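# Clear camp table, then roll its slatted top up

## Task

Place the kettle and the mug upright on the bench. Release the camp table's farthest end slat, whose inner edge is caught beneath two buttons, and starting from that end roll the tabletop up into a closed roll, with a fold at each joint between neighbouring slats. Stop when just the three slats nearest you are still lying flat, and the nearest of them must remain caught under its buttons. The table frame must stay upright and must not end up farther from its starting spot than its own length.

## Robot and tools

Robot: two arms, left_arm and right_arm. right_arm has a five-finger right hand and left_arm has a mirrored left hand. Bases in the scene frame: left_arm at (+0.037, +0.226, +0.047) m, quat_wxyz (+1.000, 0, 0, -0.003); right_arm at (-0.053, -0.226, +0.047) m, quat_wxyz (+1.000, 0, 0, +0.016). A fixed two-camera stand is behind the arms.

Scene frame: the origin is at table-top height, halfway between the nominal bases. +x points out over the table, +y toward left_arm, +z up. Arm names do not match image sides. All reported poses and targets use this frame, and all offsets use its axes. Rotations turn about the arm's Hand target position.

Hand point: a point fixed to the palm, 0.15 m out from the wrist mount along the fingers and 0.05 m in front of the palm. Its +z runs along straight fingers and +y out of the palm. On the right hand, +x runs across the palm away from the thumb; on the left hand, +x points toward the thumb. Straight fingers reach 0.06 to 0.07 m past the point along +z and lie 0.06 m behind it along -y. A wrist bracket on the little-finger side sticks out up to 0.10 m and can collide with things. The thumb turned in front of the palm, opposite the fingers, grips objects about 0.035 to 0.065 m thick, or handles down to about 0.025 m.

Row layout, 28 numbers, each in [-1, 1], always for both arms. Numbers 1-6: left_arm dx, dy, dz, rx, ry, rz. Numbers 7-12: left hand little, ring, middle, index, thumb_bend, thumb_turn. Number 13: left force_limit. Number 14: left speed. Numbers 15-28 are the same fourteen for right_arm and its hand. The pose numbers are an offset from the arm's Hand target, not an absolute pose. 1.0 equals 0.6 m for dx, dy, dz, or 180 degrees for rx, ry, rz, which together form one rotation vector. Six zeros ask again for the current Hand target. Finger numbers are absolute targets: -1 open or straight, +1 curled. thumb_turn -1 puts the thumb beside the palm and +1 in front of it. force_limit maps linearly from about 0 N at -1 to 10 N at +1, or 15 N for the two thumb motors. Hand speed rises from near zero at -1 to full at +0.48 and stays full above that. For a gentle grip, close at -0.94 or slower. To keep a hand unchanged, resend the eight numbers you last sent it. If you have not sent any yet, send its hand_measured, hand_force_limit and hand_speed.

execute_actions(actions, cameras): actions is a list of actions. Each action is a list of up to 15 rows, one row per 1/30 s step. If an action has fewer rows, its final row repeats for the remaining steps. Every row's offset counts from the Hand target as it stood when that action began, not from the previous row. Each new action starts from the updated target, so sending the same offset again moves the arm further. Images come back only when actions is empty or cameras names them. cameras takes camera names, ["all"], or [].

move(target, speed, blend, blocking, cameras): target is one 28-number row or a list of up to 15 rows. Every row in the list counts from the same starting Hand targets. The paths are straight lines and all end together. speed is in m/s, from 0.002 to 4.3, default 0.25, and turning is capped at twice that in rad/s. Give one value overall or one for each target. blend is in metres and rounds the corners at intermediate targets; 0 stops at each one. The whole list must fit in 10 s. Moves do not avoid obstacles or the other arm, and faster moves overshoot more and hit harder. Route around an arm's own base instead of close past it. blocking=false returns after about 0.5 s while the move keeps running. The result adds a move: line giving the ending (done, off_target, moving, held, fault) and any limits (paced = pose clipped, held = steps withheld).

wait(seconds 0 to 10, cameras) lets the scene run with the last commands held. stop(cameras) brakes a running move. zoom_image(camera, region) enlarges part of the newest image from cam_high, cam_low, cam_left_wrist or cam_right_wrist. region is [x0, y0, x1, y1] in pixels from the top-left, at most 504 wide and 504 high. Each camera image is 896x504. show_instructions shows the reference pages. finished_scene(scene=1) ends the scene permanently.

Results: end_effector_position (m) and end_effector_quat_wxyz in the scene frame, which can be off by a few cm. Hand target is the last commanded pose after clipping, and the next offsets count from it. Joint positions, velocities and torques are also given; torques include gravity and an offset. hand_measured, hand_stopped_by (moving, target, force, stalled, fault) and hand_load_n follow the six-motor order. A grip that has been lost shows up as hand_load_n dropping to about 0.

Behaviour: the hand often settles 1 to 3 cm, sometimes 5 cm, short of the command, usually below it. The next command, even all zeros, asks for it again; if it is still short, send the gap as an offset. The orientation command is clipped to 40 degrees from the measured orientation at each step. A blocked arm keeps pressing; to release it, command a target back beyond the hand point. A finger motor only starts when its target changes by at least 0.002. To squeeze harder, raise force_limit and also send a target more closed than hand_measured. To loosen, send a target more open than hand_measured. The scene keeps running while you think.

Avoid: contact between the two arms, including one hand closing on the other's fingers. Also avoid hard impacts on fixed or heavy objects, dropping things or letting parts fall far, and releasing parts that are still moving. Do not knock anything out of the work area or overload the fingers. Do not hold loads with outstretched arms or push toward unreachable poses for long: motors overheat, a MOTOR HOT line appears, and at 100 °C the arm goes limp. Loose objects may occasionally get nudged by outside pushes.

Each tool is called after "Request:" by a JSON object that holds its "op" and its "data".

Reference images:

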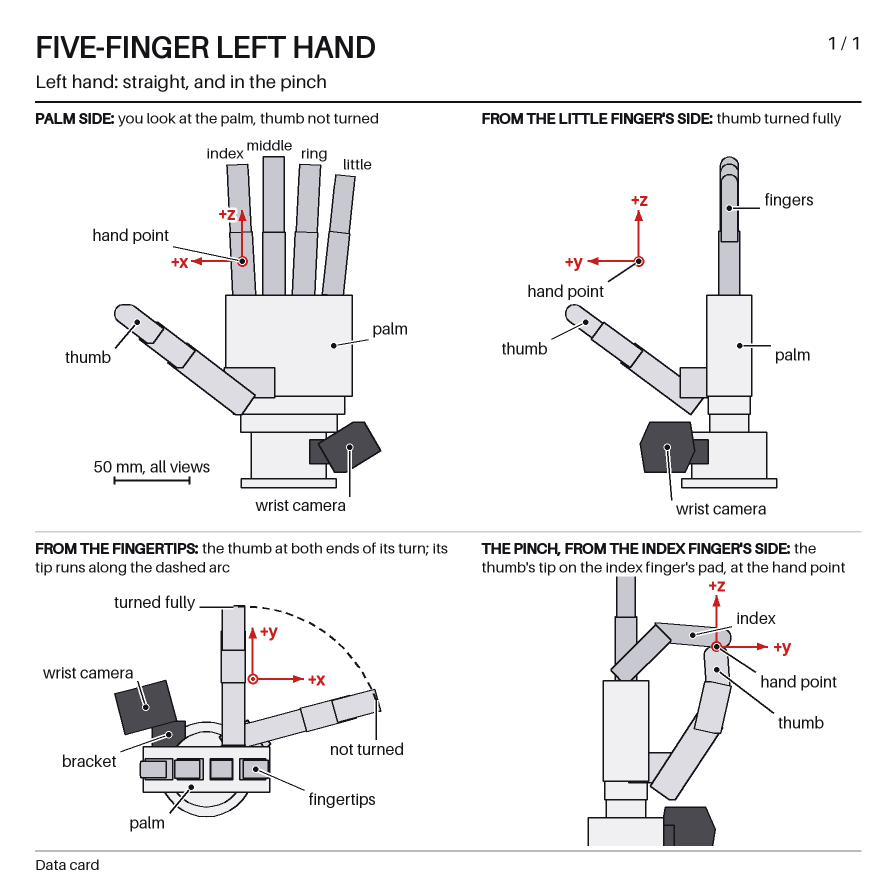

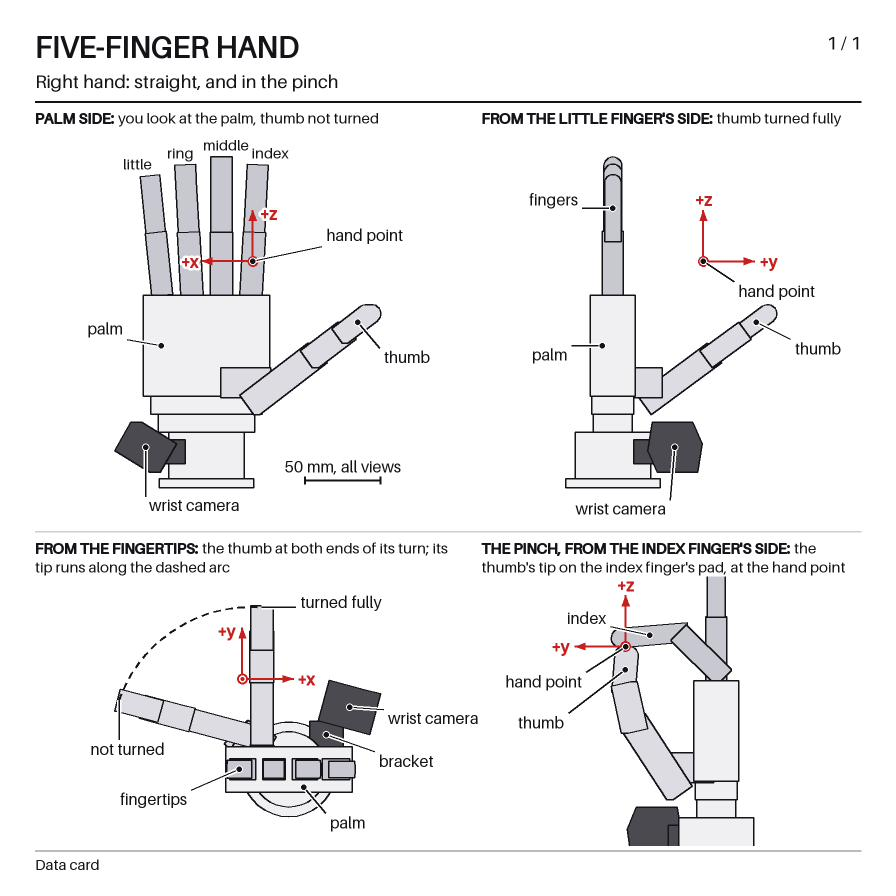

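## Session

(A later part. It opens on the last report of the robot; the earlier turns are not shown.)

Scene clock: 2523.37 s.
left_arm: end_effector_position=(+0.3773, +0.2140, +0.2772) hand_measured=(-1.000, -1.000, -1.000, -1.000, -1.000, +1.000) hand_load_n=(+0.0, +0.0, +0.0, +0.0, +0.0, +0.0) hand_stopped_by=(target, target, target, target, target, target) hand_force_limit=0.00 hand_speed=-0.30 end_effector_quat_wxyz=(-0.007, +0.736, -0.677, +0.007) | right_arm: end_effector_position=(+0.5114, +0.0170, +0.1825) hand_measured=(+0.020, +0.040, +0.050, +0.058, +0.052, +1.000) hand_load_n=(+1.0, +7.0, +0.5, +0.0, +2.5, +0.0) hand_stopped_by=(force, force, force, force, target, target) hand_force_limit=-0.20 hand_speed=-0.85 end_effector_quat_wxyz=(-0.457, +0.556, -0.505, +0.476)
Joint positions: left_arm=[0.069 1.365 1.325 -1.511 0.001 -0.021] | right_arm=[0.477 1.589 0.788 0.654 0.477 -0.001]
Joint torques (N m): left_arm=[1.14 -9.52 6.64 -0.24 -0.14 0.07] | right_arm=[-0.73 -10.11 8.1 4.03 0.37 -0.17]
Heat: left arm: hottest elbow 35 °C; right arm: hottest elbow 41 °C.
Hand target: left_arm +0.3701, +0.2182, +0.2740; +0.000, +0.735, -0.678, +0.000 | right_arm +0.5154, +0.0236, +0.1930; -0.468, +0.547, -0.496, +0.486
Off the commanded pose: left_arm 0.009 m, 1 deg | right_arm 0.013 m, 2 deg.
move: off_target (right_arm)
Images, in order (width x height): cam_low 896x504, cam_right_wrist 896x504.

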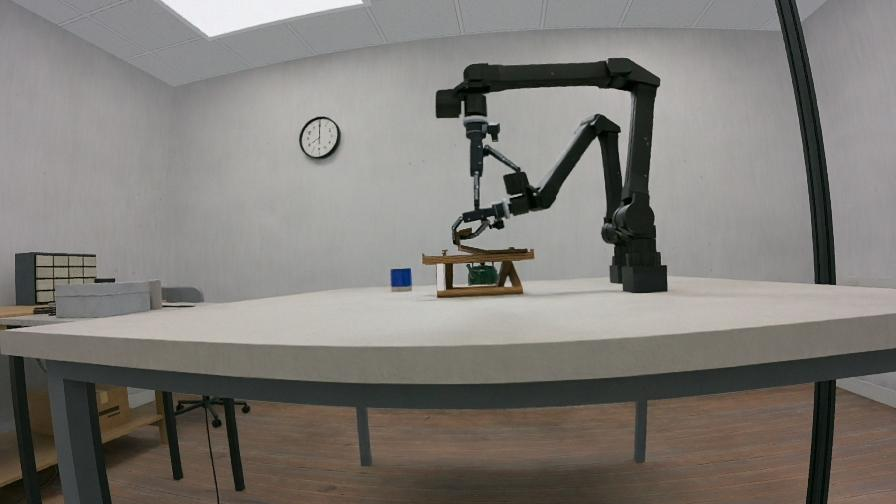

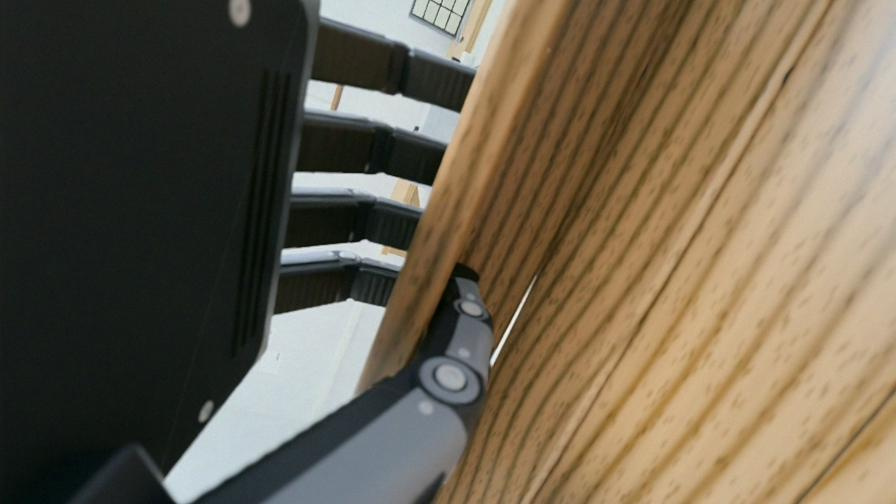

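Request:
{"op": "move", "data": {"target": [[0,0,0,0,0,0,-1,-1,-1,-1,-1,1,0,-0.3, -0.03,0,-0.005,0,0,0,0.02,0.6,0.6,0.6,0.054,1,-0.2,-0.85],[0,0,0,0,0,0,-1,-1,-1,-1,-1,1,0,-0.3, -0.034,0,-0.030,0,0,0,0.02,0.6,0.6,0.6,0.054,1,-0.2,-0.85]], "speed": 0.03, "cameras": ["cam_low","cam_right_wrist"]}}

Request:
{"op": "zoom_image", "data": {"camera": "cam_low", "region": [440, 228, 480, 258]}}

Scene clock: 2533.33 s.
left_arm: end_effector_position=(+0.3773, +0.2140, +0.2772) hand_measured=(-1.000, -1.000, -1.000, -1.000, -1.000, +1.000) hand_load_n=(+0.0, +0.0, +0.0, +0.0, +0.0, +0.0) hand_stopped_by=(target, target, target, target, target, target) hand_force_limit=0.00 hand_speed=-0.30 end_effector_quat_wxyz=(-0.007, +0.736, -0.677, +0.007) | right_arm: end_effector_position=(+0.4999, +0.0144, +0.1783) hand_measured=(+0.020, +0.040, +0.050, +0.058, +0.052, +1.000) hand_load_n=(+0.0, +4.0, +2.5, +2.0, +3.5, +1.0) hand_stopped_by=(force, force, force, force, target, target) hand_force_limit=-0.20 hand_speed=-0.85 end_effector_quat_wxyz=(-0.463, +0.544, -0.503, +0.486)
Joint positions: left_arm=[0.069 1.365 1.325 -1.511 0.001 -0.021] | right_arm=[0.492 1.59 0.74 0.737 0.504 -0.009]
Joint torques (N m): left_arm=[1.2 -9.35 6.67 -0.17 -0.11 0.1] | right_arm=[-0.5 -9.64 6.8 3.33 0.14 0]
Heat: left arm: hottest elbow 35 °C; right arm: hottest elbow 40 °C.
Hand target: left_arm +0.3701, +0.2182, +0.2740; +0.000, +0.735, -0.678, +0.000 | right_arm +0.4949, +0.0237, +0.1749; -0.467, +0.548, -0.495, +0.486
Off the commanded pose: left_arm 0.009 m, 1 deg | right_arm 0.011 m, 1 deg.
move: off_target (right_arm)
Images, in order (width x height): cam_low 896x504, cam_right_wrist 896x504.

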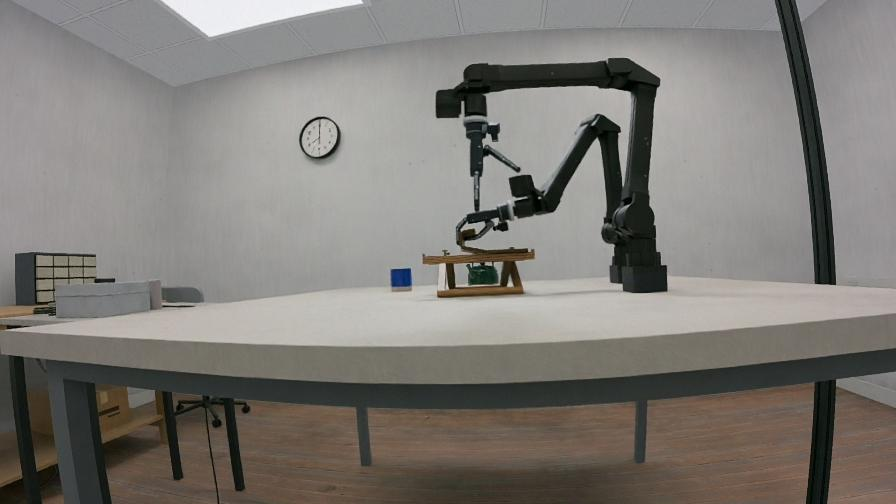

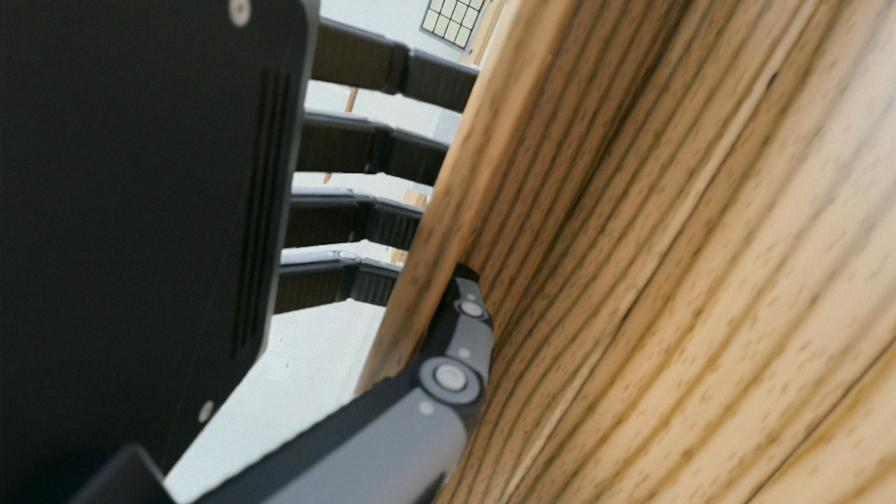

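Scaled by 12.600 from the camera's 896x504 image, which has a finer 1280x720 frame.

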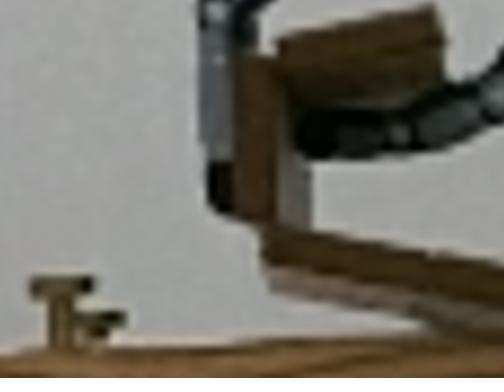

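Request:
{"op": "move", "data": {"target": [[0,0,0,0,0,0,-1,-1,-1,-1,-1,1,0,-0.3, -0.0115,0,0.0,0,0,0,0.02,0.6,0.6,0.6,0.054,1,-0.2,-0.85],[0,0,0,0,0,0,-1,-1,-1,-1,-1,1,0,-0.3, -0.0115,0,-0.012,0,0,0,0.02,0.6,0.6,0.6,0.054,1,-0.2,-0.85]], "speed": 0.03, "cameras": ["cam_low","cam_right_wrist"]}}

Request:
{"op": "zoom_image", "data": {"camera": "cam_low", "region": [440, 228, 480, 258]}}

Scene clock: 2541.83 s.
left_arm: end_effector_position=(+0.3773, +0.2140, +0.2772) hand_measured=(-1.000, -1.000, -1.000, -1.000, -1.000, +1.000) hand_load_n=(+0.0, +0.0, -0.5, +0.0, -0.5, +0.0) hand_stopped_by=(target, target, target, target, target, target) hand_force_limit=0.00 hand_speed=-0.30 end_effector_quat_wxyz=(-0.007, +0.736, -0.677, +0.007) | right_arm: end_effector_position=(+0.4948, +0.0117, +0.1712) hand_measured=(+0.020, +0.040, +0.050, +0.058, +0.052, +1.000) hand_load_n=(+0.0, +2.0, +2.5, +4.0, +4.0, +1.0) hand_stopped_by=(force, force, force, force, target, target) hand_force_limit=-0.20 hand_speed=-0.85 end_effector_quat_wxyz=(-0.461, +0.542, -0.504, +0.488)
Joint positions: left_arm=[0.069 1.365 1.325 -1.511 0.001 -0.021] | right_arm=[0.496 1.597 0.72 0.765 0.517 -0.009]
Joint torques (N m): left_arm=[1.03 -9.7 6.67 -0.28 -0.11 0.09] | right_arm=[0.32 -10.23 6.23 3.38 0.05 -0.05]
Heat: left arm: hottest elbow 35 °C; right arm: hottest elbow 40 °C.
Hand target: left_arm +0.3701, +0.2182, +0.2740; +0.000, +0.735, -0.678, +0.000 | right_arm +0.4880, +0.0236, +0.1678; -0.467, +0.547, -0.496, +0.486
Off the commanded pose: left_arm 0.009 m, 1 deg | right_arm 0.014 m, 1 deg.
move: off_target (right_arm)
Images, in order (width x height): cam_low 896x504, cam_right_wrist 896x504.

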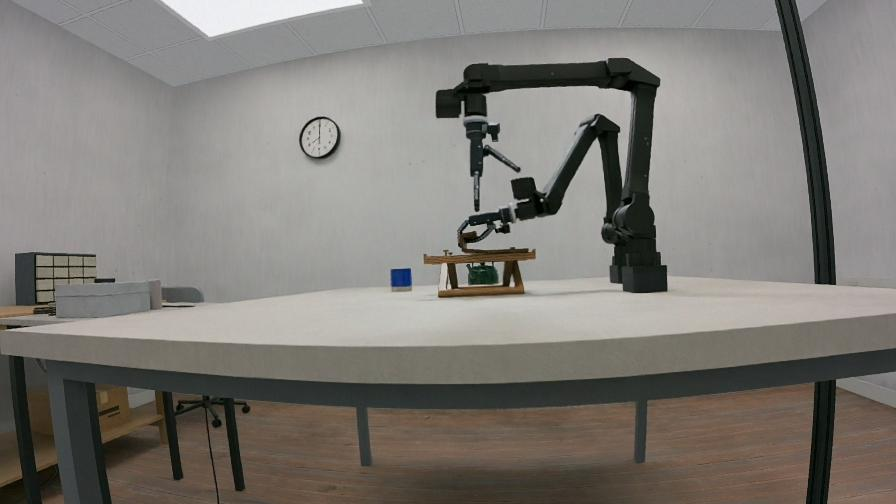

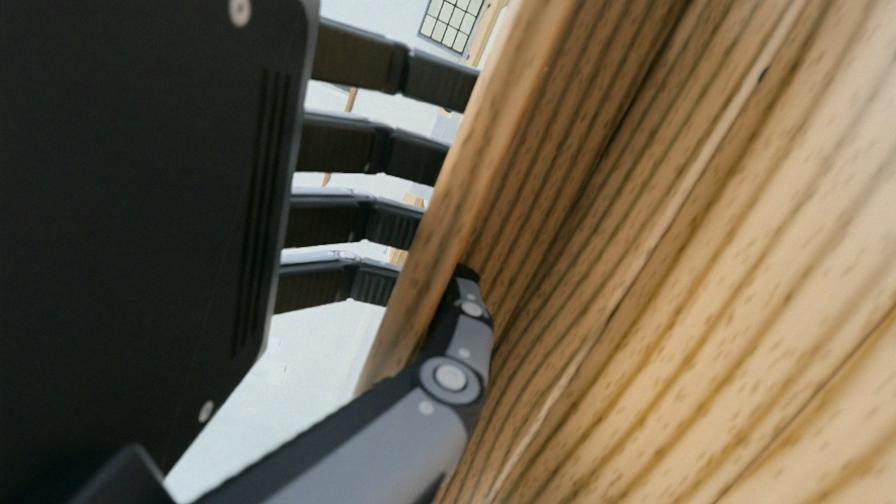

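Scaled by 12.600 from the camera's 896x504 image, which has a finer 1280x720 frame.

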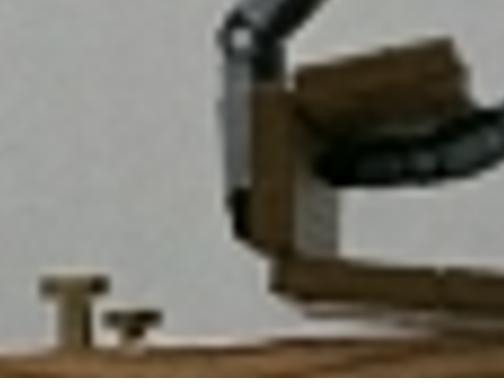

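Request:
{"op": "move", "data": {"target": [[0,0,0,0,0,0,-1,-1,-1,-1,-1,1,0,-0.3, -0.006,0,0.0,0,0,0,0.02,0.6,0.6,0.6,0.054,1,-0.2,-0.85],[0,0,0,0,0,0,-1,-1,-1,-1,-1,1,0,-0.3, -0.006,0,-0.013,0,0,0,0.02,0.6,0.6,0.6,0.054,1,-0.2,-0.85]], "speed": 0.03, "cameras": ["cam_low","cam_right_wrist"]}}

Request:
{"op": "zoom_image", "data": {"camera": "cam_low", "region": [440, 228, 480, 258]}}

Scene clock: 2547.40 s.
left_arm: end_effector_position=(+0.3773, +0.2140, +0.2772) hand_measured=(-1.000, -1.000, -1.000, -1.000, -1.000, +1.000) hand_load_n=(+0.0, +0.0, +0.0, +0.0, +0.0, -0.5) hand_stopped_by=(target, target, target, target, target, target) hand_force_limit=0.00 hand_speed=-0.30 end_effector_quat_wxyz=(-0.007, +0.736, -0.677, +0.007) | right_arm: end_effector_position=(+0.4910, +0.0117, +0.1634) hand_measured=(+0.020, +0.040, +0.050, +0.058, +0.052, +1.000) hand_load_n=(+0.0, +2.0, +1.0, +2.0, +3.0, +0.5) hand_stopped_by=(force, force, force, force, target, target) hand_force_limit=-0.20 hand_speed=-0.85 end_effector_quat_wxyz=(-0.461, +0.543, -0.504, +0.488)
Joint positions: left_arm=[0.069 1.365 1.325 -1.511 0.001 -0.021] | right_arm=[0.5 1.61 0.706 0.791 0.521 -0.009]
Joint torques (N m): left_arm=[1.14 -9.52 6.71 -0.14 -0.11 0.07] | right_arm=[-0.09 -9.64 5.98 3.4 0.07 -0.07]
Heat: left arm: hottest elbow 35 °C; right arm: hottest elbow 40 °C.
Hand target: left_arm +0.3701, +0.2182, +0.2740; +0.000, +0.735, -0.678, +0.000 | right_arm +0.4845, +0.0237, +0.1601; -0.468, +0.547, -0.496, +0.486
Off the commanded pose: left_arm 0.009 m, 1 deg | right_arm 0.014 m, 1 deg.
move: off_target (right_arm)
Images, in order (width x height): cam_low 896x504, cam_right_wrist 896x504.

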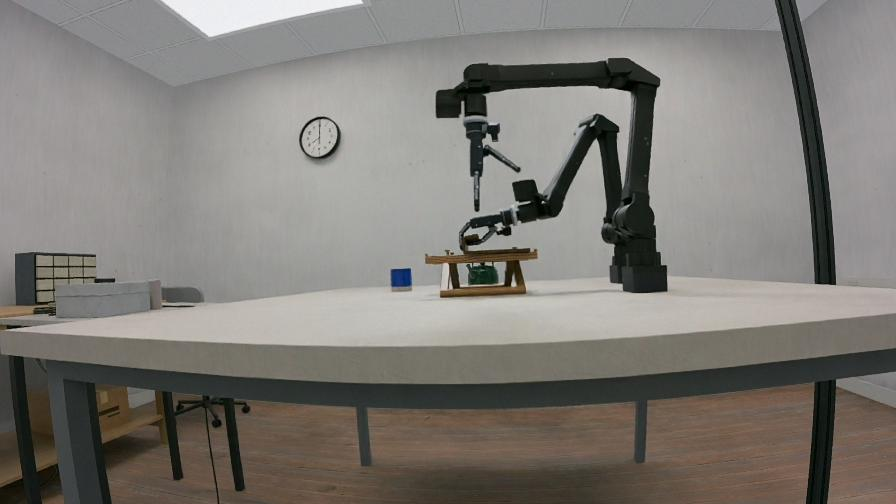

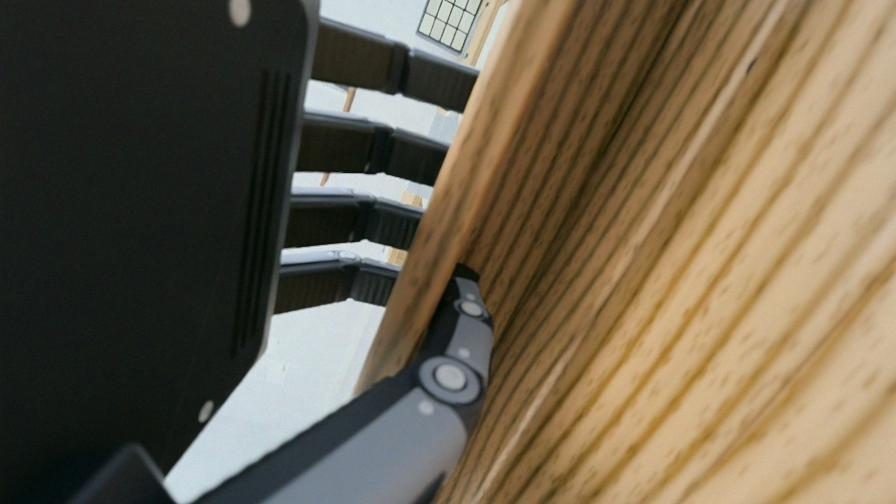

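Scaled by 12.600 from the camera's 896x504 image, which has a finer 1280x720 frame.

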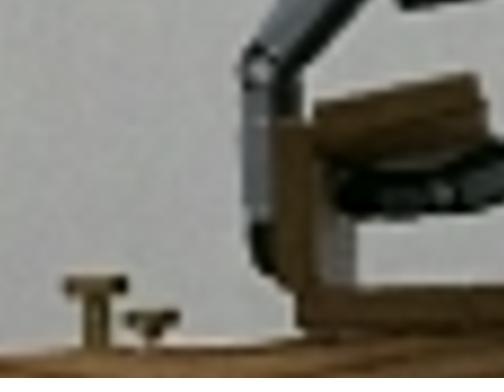

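Request:
{"op": "move", "data": {"target": [[0,0,0,0,0,0,-1,-1,-1,-1,-1,1,0,-0.3, -0.01,0.0,-0.004,0,0,0,0.02,0.6,0.6,0.6,0.054,1,-0.2,-0.85]], "speed": 0.03, "cameras": ["cam_low","cam_high"]}}

Request:
{"op": "zoom_image", "data": {"camera": "cam_low", "region": [440, 228, 480, 258]}}

Request:
{"op": "zoom_image", "data": {"camera": "cam_high", "region": [310, 150, 470, 310]}}

Scene clock: 2554.10 s.
left_arm: end_effector_position=(+0.3773, +0.2140, +0.2772) hand_measured=(-1.000, -1.000, -1.000, -1.000, -1.000, +1.000) hand_load_n=(+0.0, +0.0, +0.0, +0.0, +0.0, +0.0) hand_stopped_by=(target, target, target, target, target, target) hand_force_limit=0.00 hand_speed=-0.30 end_effector_quat_wxyz=(-0.007, +0.736, -0.677, +0.007) | right_arm: end_effector_position=(+0.4879, +0.0116, +0.1629) hand_measured=(+0.020, +0.040, +0.050, +0.058, +0.052, +1.000) hand_load_n=(+0.0, +3.0, +1.5, +2.5, +3.0, +1.0) hand_stopped_by=(force, force, force, force, target, target) hand_force_limit=-0.20 hand_speed=-0.85 end_effector_quat_wxyz=(-0.463, +0.540, -0.504, +0.490)
Joint positions: left_arm=[0.069 1.365 1.325 -1.511 0.001 -0.021] | right_arm=[0.505 1.61 0.695 0.809 0.528 -0.01]
Joint torques (N m): left_arm=[1.14 -9.76 6.69 -0.36 -0.12 0.08] | right_arm=[0.38 -9.58 5.6 2.96 0.05 -0.01]
Heat: left arm: hottest elbow 35 °C; right arm: hottest elbow 39 °C.
Hand target: left_arm +0.3701, +0.2182, +0.2740; +0.000, +0.735, -0.678, +0.000 | right_arm +0.4785, +0.0237, +0.1577; -0.467, +0.547, -0.495, +0.486
Off the commanded pose: left_arm 0.009 m, 1 deg | right_arm 0.016 m, 1 deg.
move: off_target (right_arm)
Images, in order (width x height): cam_high 896x504, cam_low 896x504.

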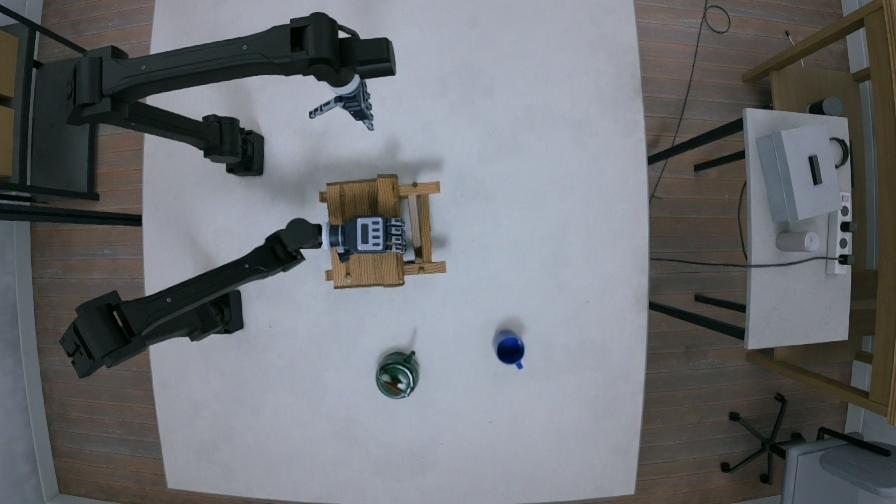

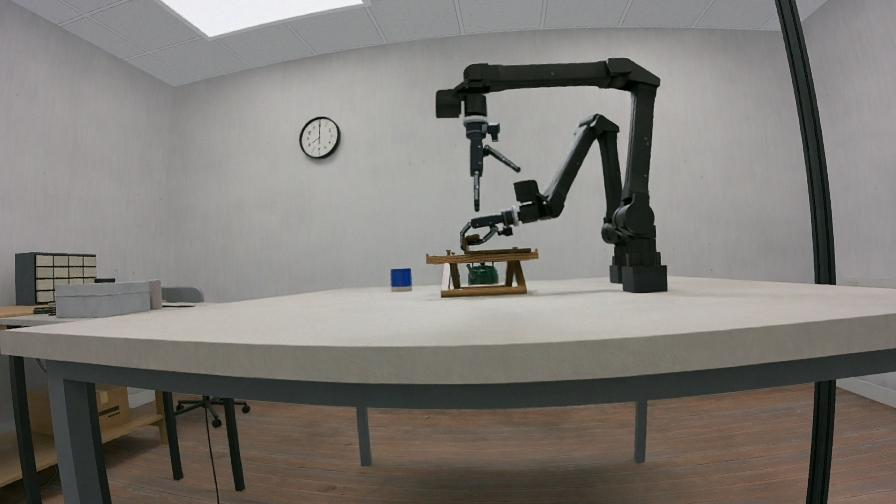

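Scaled by 12.600 from the camera's 896x504 image, which has a finer 1280x720 frame.

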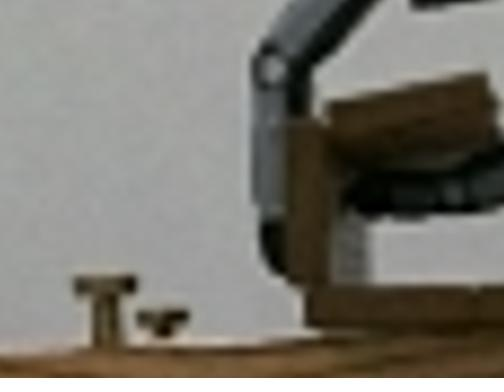

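Scaled by 3.150 from the camera's 896x504 image, which has a finer 1280x720 frame.

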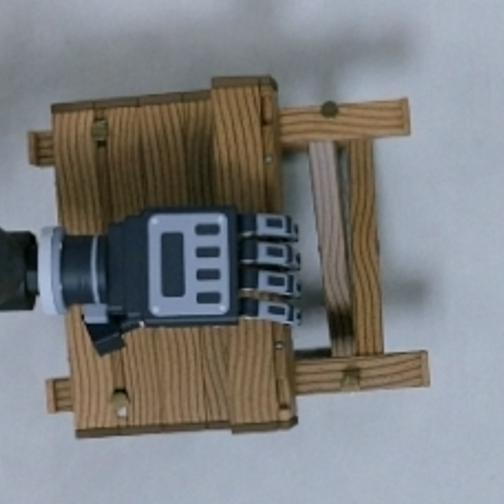

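Request:
{"op": "move", "data": {"target": [[0,0,0,0,0,0,-1,-1,-1,-1,-1,1,0,-0.3, 0.008,0.0,0.004,0,0,0,0.02,-0.0,-0.0,-0.0,0.054,1,-0.2,-0.85]], "speed": 0.03, "cameras": ["cam_low","cam_high"]}}

Request:
{"op": "zoom_image", "data": {"camera": "cam_low", "region": [440, 228, 480, 258]}}

Scene clock: 2569.97 s.
left_arm: end_effector_position=(+0.3773, +0.2140, +0.2772) hand_measured=(-1.000, -1.000, -1.000, -1.000, -1.000, +1.000) hand_load_n=(+0.0, +0.0, +0.0, +0.0, +0.0, +0.0) hand_stopped_by=(target, target, target, target, target, target) hand_force_limit=0.00 hand_speed=-0.30 end_effector_quat_wxyz=(-0.007, +0.736, -0.677, +0.007) | right_arm: end_effector_position=(+0.4864, +0.0118, +0.1613) hand_measured=(+0.020, +0.000, +0.000, +0.000, +0.052, +1.000) hand_load_n=(+3.0, +0.0, +0.0, +0.0, +1.5, +0.5) hand_stopped_by=(force, target, target, target, target, target) hand_force_limit=-0.20 hand_speed=-0.85 end_effector_quat_wxyz=(-0.462, +0.541, -0.504, +0.490)
Joint positions: left_arm=[0.069 1.365 1.325 -1.511 0.001 -0.021] | right_arm=[0.507 1.61 0.692 0.81 0.528 -0.01]
Joint torques (N m): left_arm=[1.08 -9.76 6.69 -0.25 -0.12 0.07] | right_arm=[0.26 -9.76 7.08 2.5 -0.13 -0.03]
Heat: left arm: hottest elbow 35 °C; right arm: hottest elbow 39 °C.
Hand target: left_arm +0.3701, +0.2182, +0.2740; +0.000, +0.735, -0.678, +0.000 | right_arm +0.4833, +0.0237, +0.1601; -0.468, +0.547, -0.495, +0.486
Off the commanded pose: left_arm 0.009 m, 1 deg | right_arm 0.012 m, 1 deg.
move: off_target (right_arm)
Images, in order (width x height): cam_high 896x504, cam_low 896x504.

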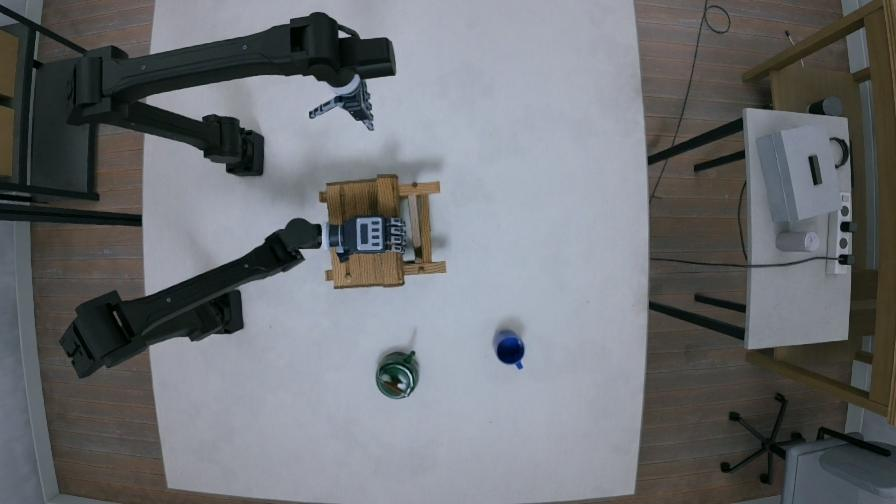

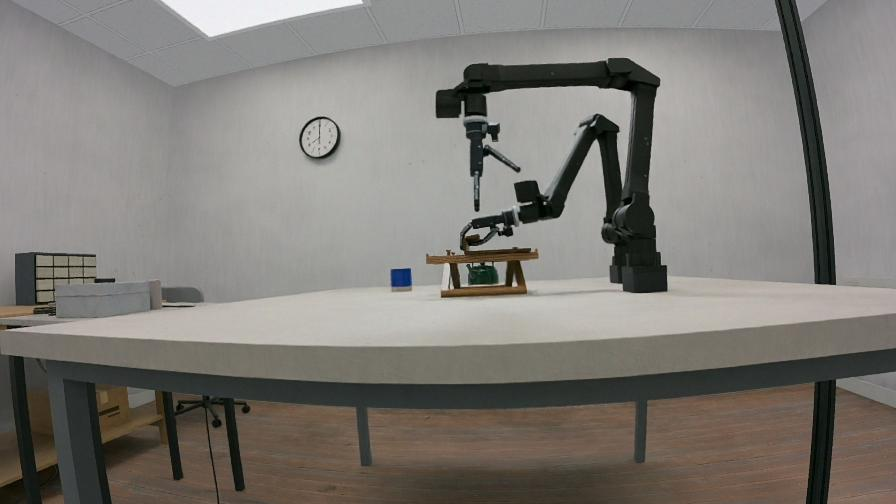

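Scaled by 12.600 from the camera's 896x504 image, which has a finer 1280x720 frame.

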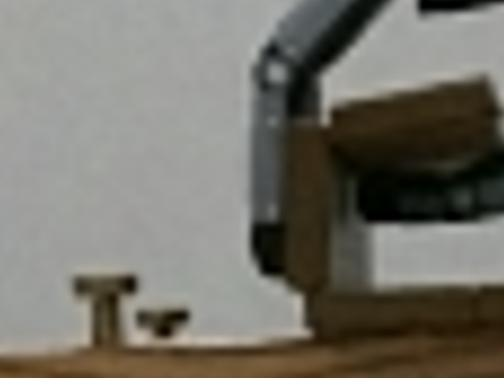

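Request:
{"op": "move", "data": {"target": [[0,0,0,0,0,0,-1,-1,-1,-1,-1,1,0,-0.3, 0.0,0.0,0.0,0,0,0,-0.4,-0.4,-0.4,-0.4,0.054,1,-0.2,-0.6]], "speed": 0.03, "cameras": ["cam_low","cam_high"]}}

Request:
{"op": "zoom_image", "data": {"camera": "cam_low", "region": [440, 228, 480, 258]}}

Scene clock: 2574.67 s.
left_arm: end_effector_position=(+0.3773, +0.2140, +0.2772) hand_measured=(-1.000, -1.000, -1.000, -1.000, -1.000, +1.000) hand_load_n=(+0.0, +0.0, +0.0, +0.0, +0.0, +0.0) hand_stopped_by=(target, target, target, target, target, target) hand_force_limit=0.00 hand_speed=-0.30 end_effector_quat_wxyz=(-0.007, +0.736, -0.677, +0.007) | right_arm: end_effector_position=(+0.4856, +0.0137, +0.1613) hand_measured=(-0.400, -0.400, -0.400, -0.400, +0.054, +1.000) hand_load_n=(+0.0, +0.0, +0.0, +0.0, +1.0, +0.0) hand_stopped_by=(target, target, target, target, target, target) hand_force_limit=-0.20 hand_speed=-0.60 end_effector_quat_wxyz=(-0.463, +0.542, -0.503, +0.489)
Joint positions: left_arm=[0.069 1.365 1.325 -1.511 0.001 -0.021] | right_arm=[0.51 1.61 0.692 0.81 0.528 -0.01]
Joint torques (N m): left_arm=[1.2 -9.76 6.68 -0.2 -0.11 0.09] | right_arm=[-0.67 -9.58 6.93 2.54 -0.1 -0.04]
Heat: left arm: hottest elbow 35 °C; right arm: hottest elbow 39 °C.
Hand target: left_arm +0.3701, +0.2182, +0.2740; +0.000, +0.735, -0.678, +0.000 | right_arm +0.4833, +0.0237, +0.1601; -0.468, +0.547, -0.495, +0.486
Off the commanded pose: left_arm 0.009 m, 1 deg | right_arm 0.010 m, 1 deg.
move: done
Images, in order (width x height): cam_high 896x504, cam_low 896x504.

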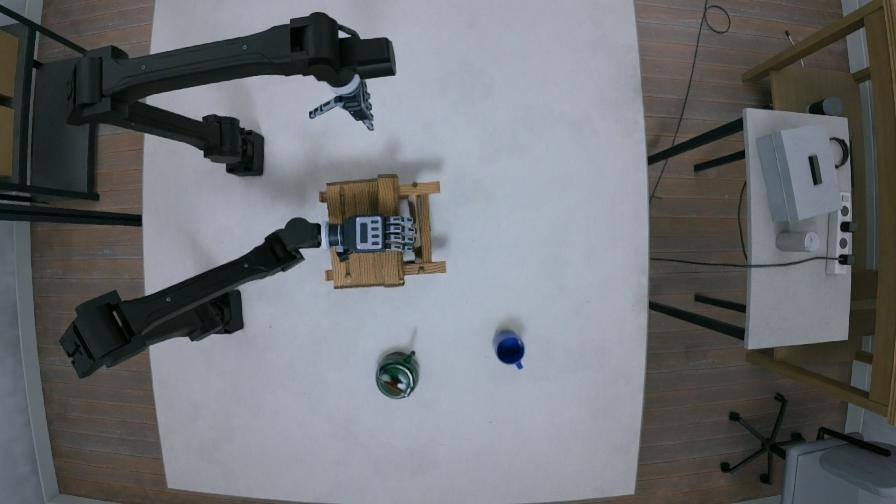

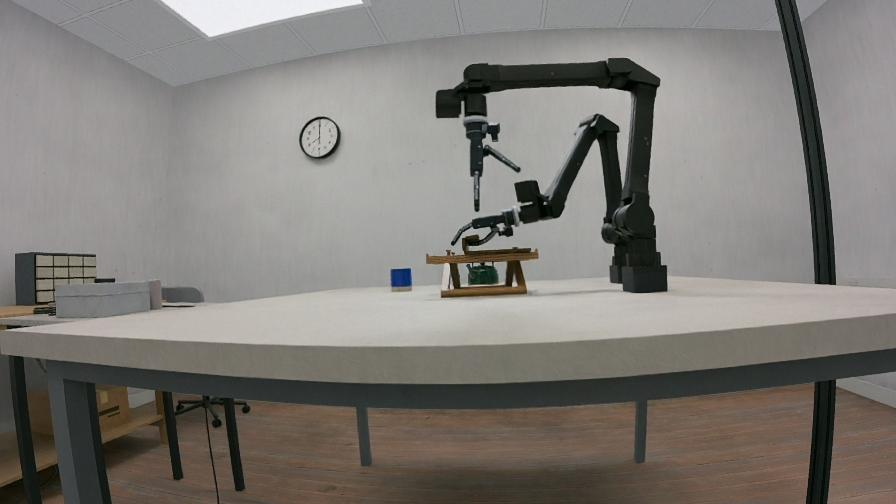

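Scaled by 12.600 from the camera's 896x504 image, which has a finer 1280x720 frame.

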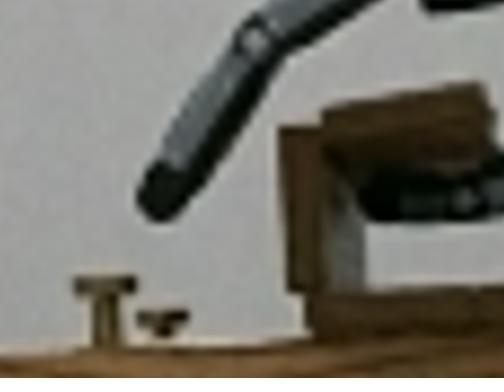

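Request:
{"op": "move", "data": {"target": [[0,0,0,0,0,0,-1,-1,-1,-1,-1,1,0,-0.3, 0.0,0.0,-0.004,0,0,0,-1,-1,-1,-1,0.054,1,-0.2,-0.2],[0,0,0,0,0,0,-1,-1,-1,-1,-1,1,0,-0.3, -0.03,0.0,-0.006,0,0,0,-1,-1,-1,-1,0.054,1,-0.2,-0.2]], "speed": 0.03, "cameras": ["cam_low","cam_high"]}}

Request:
{"op": "zoom_image", "data": {"camera": "cam_low", "region": [440, 228, 480, 258]}}

Scene clock: 2582.70 s.
left_arm: end_effector_position=(+0.3773, +0.2140, +0.2772) hand_measured=(-1.000, -1.000, -1.000, -1.000, -1.000, +1.000) hand_load_n=(+0.0, +0.0, +0.0, +0.0, +0.0, +0.5) hand_stopped_by=(target, target, target, target, target, target) hand_force_limit=0.00 hand_speed=-0.30 end_effector_quat_wxyz=(-0.007, +0.736, -0.677, +0.007) | right_arm: end_effector_position=(+0.4697, +0.0177, +0.1489) hand_measured=(-1.000, -1.000, -1.000, -1.000, +0.054, +1.000) hand_load_n=(+0.0, +0.0, +0.0, +0.0, +0.0, +0.0) hand_stopped_by=(target, target, target, target, target, target) hand_force_limit=-0.20 hand_speed=-0.20 end_effector_quat_wxyz=(-0.458, +0.552, -0.501, +0.485)
Joint positions: left_arm=[0.069 1.365 1.325 -1.511 0.001 -0.021] | right_arm=[0.536 1.61 0.658 0.822 0.545 -0.01]
Joint torques (N m): left_arm=[1.26 -9.64 6.74 -0.23 -0.11 0.08] | right_arm=[-0.09 -12.1 5.87 2.84 0.15 -0.01]
Heat: left arm: hottest elbow 35 °C; right arm: hottest elbow 38 °C.
Hand target: left_arm +0.3701, +0.2182, +0.2740; +0.000, +0.735, -0.678, +0.000 | right_arm +0.4653, +0.0237, +0.1565; -0.468, +0.547, -0.495, +0.486
Off the commanded pose: left_arm 0.009 m, 1 deg | right_arm 0.011 m, 1 deg.
move: off_target (right_arm)
Images, in order (width x height): cam_high 896x504, cam_low 896x504.

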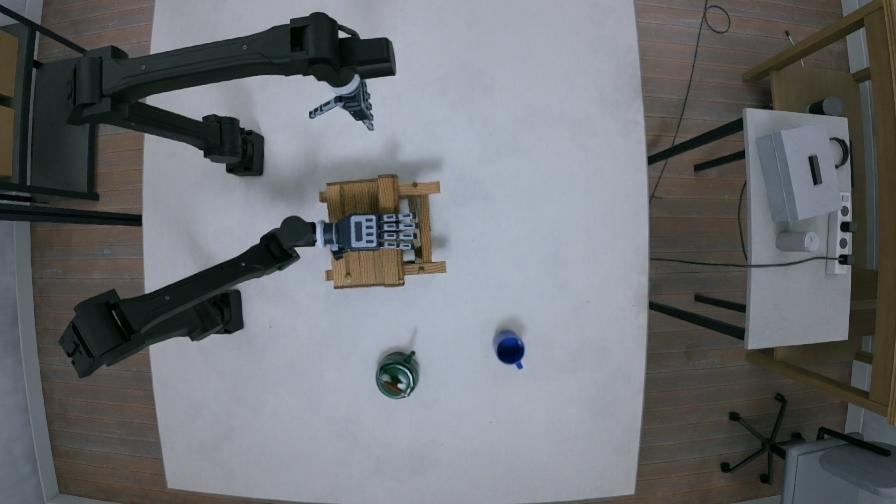

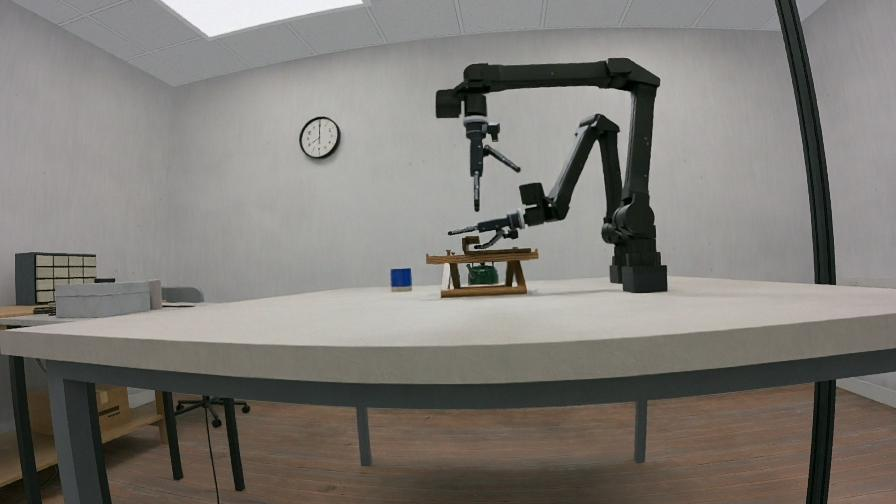

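Scaled by 12.600 from the camera's 896x504 image, which has a finer 1280x720 frame.

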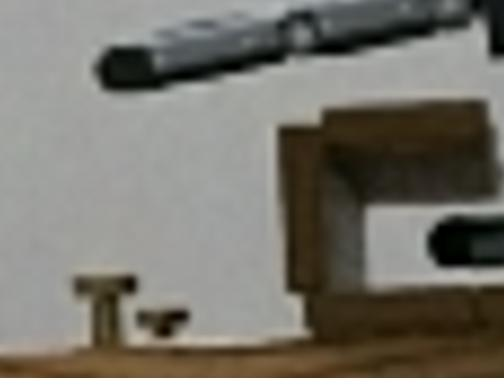

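Request:
{"op": "move", "data": {"target": [[0,0,0,0,0,0,-1,-1,-1,-1,-1,1,0,-0.3, -0.035,0.0,0.006,0,0,0,-1,-1,-1,-1,0.054,1,-0.2,-0.2],[0,0,0,0,0,0,-1,-1,-1,-1,-1,1,0,-0.3, -0.07,0.0,0.01,0,0,0,-1,-1,-1,-1,0.054,1,-0.2,-0.2]], "speed": 0.03, "cameras": ["cam_low","cam_high"]}}

Request:
{"op": "zoom_image", "data": {"camera": "cam_low", "region": [440, 218, 500, 268]}}

Scene clock: 2589.70 s.
left_arm: end_effector_position=(+0.3773, +0.2140, +0.2772) hand_measured=(-1.000, -1.000, -1.000, -1.000, -1.000, +1.000) hand_load_n=(+0.0, -0.5, +0.0, +0.0, +0.0, -0.5) hand_stopped_by=(target, target, target, target, target, target) hand_force_limit=0.00 hand_speed=-0.30 end_effector_quat_wxyz=(-0.007, +0.736, -0.677, +0.007) | right_arm: end_effector_position=(+0.4285, +0.0184, +0.1576) hand_measured=(-1.000, -1.000, -1.000, -1.000, +0.054, +1.000) hand_load_n=(+0.0, +0.0, +0.0, -0.5, +0.0, +0.0) hand_stopped_by=(target, target, target, target, target, target) hand_force_limit=-0.20 hand_speed=-0.20 end_effector_quat_wxyz=(-0.459, +0.551, -0.498, +0.488)
Joint positions: left_arm=[0.069 1.365 1.325 -1.511 0.001 -0.021] | right_arm=[0.6 1.516 0.569 0.823 0.608 -0.01]
Joint torques (N m): left_arm=[1.55 -9.93 6.71 -0.27 -0.11 0.1] | right_arm=[-0.38 -9 5.74 2.66 0.07 0.06]
Heat: left arm: hottest elbow 35 °C; right arm: hottest elbow 38 °C.
Hand target: left_arm +0.3701, +0.2182, +0.2740; +0.000, +0.735, -0.678, +0.000 | right_arm +0.4233, +0.0238, +0.1626; -0.468, +0.547, -0.495, +0.486
Off the commanded pose: left_arm 0.009 m, 1 deg | right_arm 0.009 m, 1 deg.
move: done
Images, in order (width x height): cam_high 896x504, cam_low 896x504.

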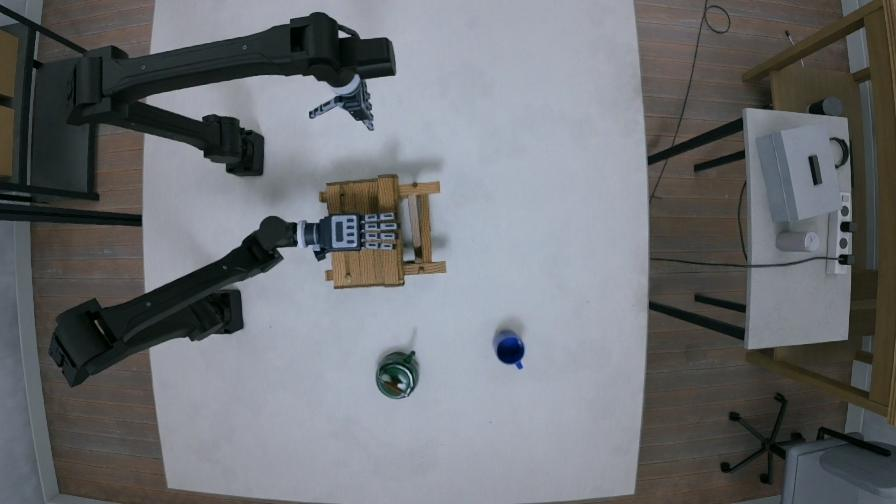

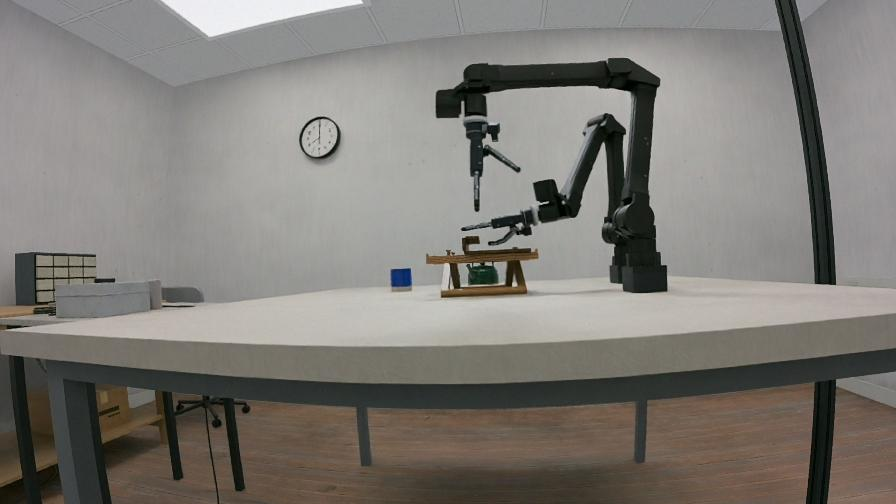

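Scaled by 8.400 from the camera's 896x504 image, which has a finer 1280x720 frame.

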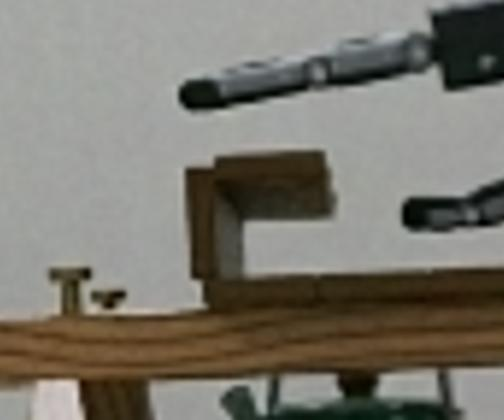

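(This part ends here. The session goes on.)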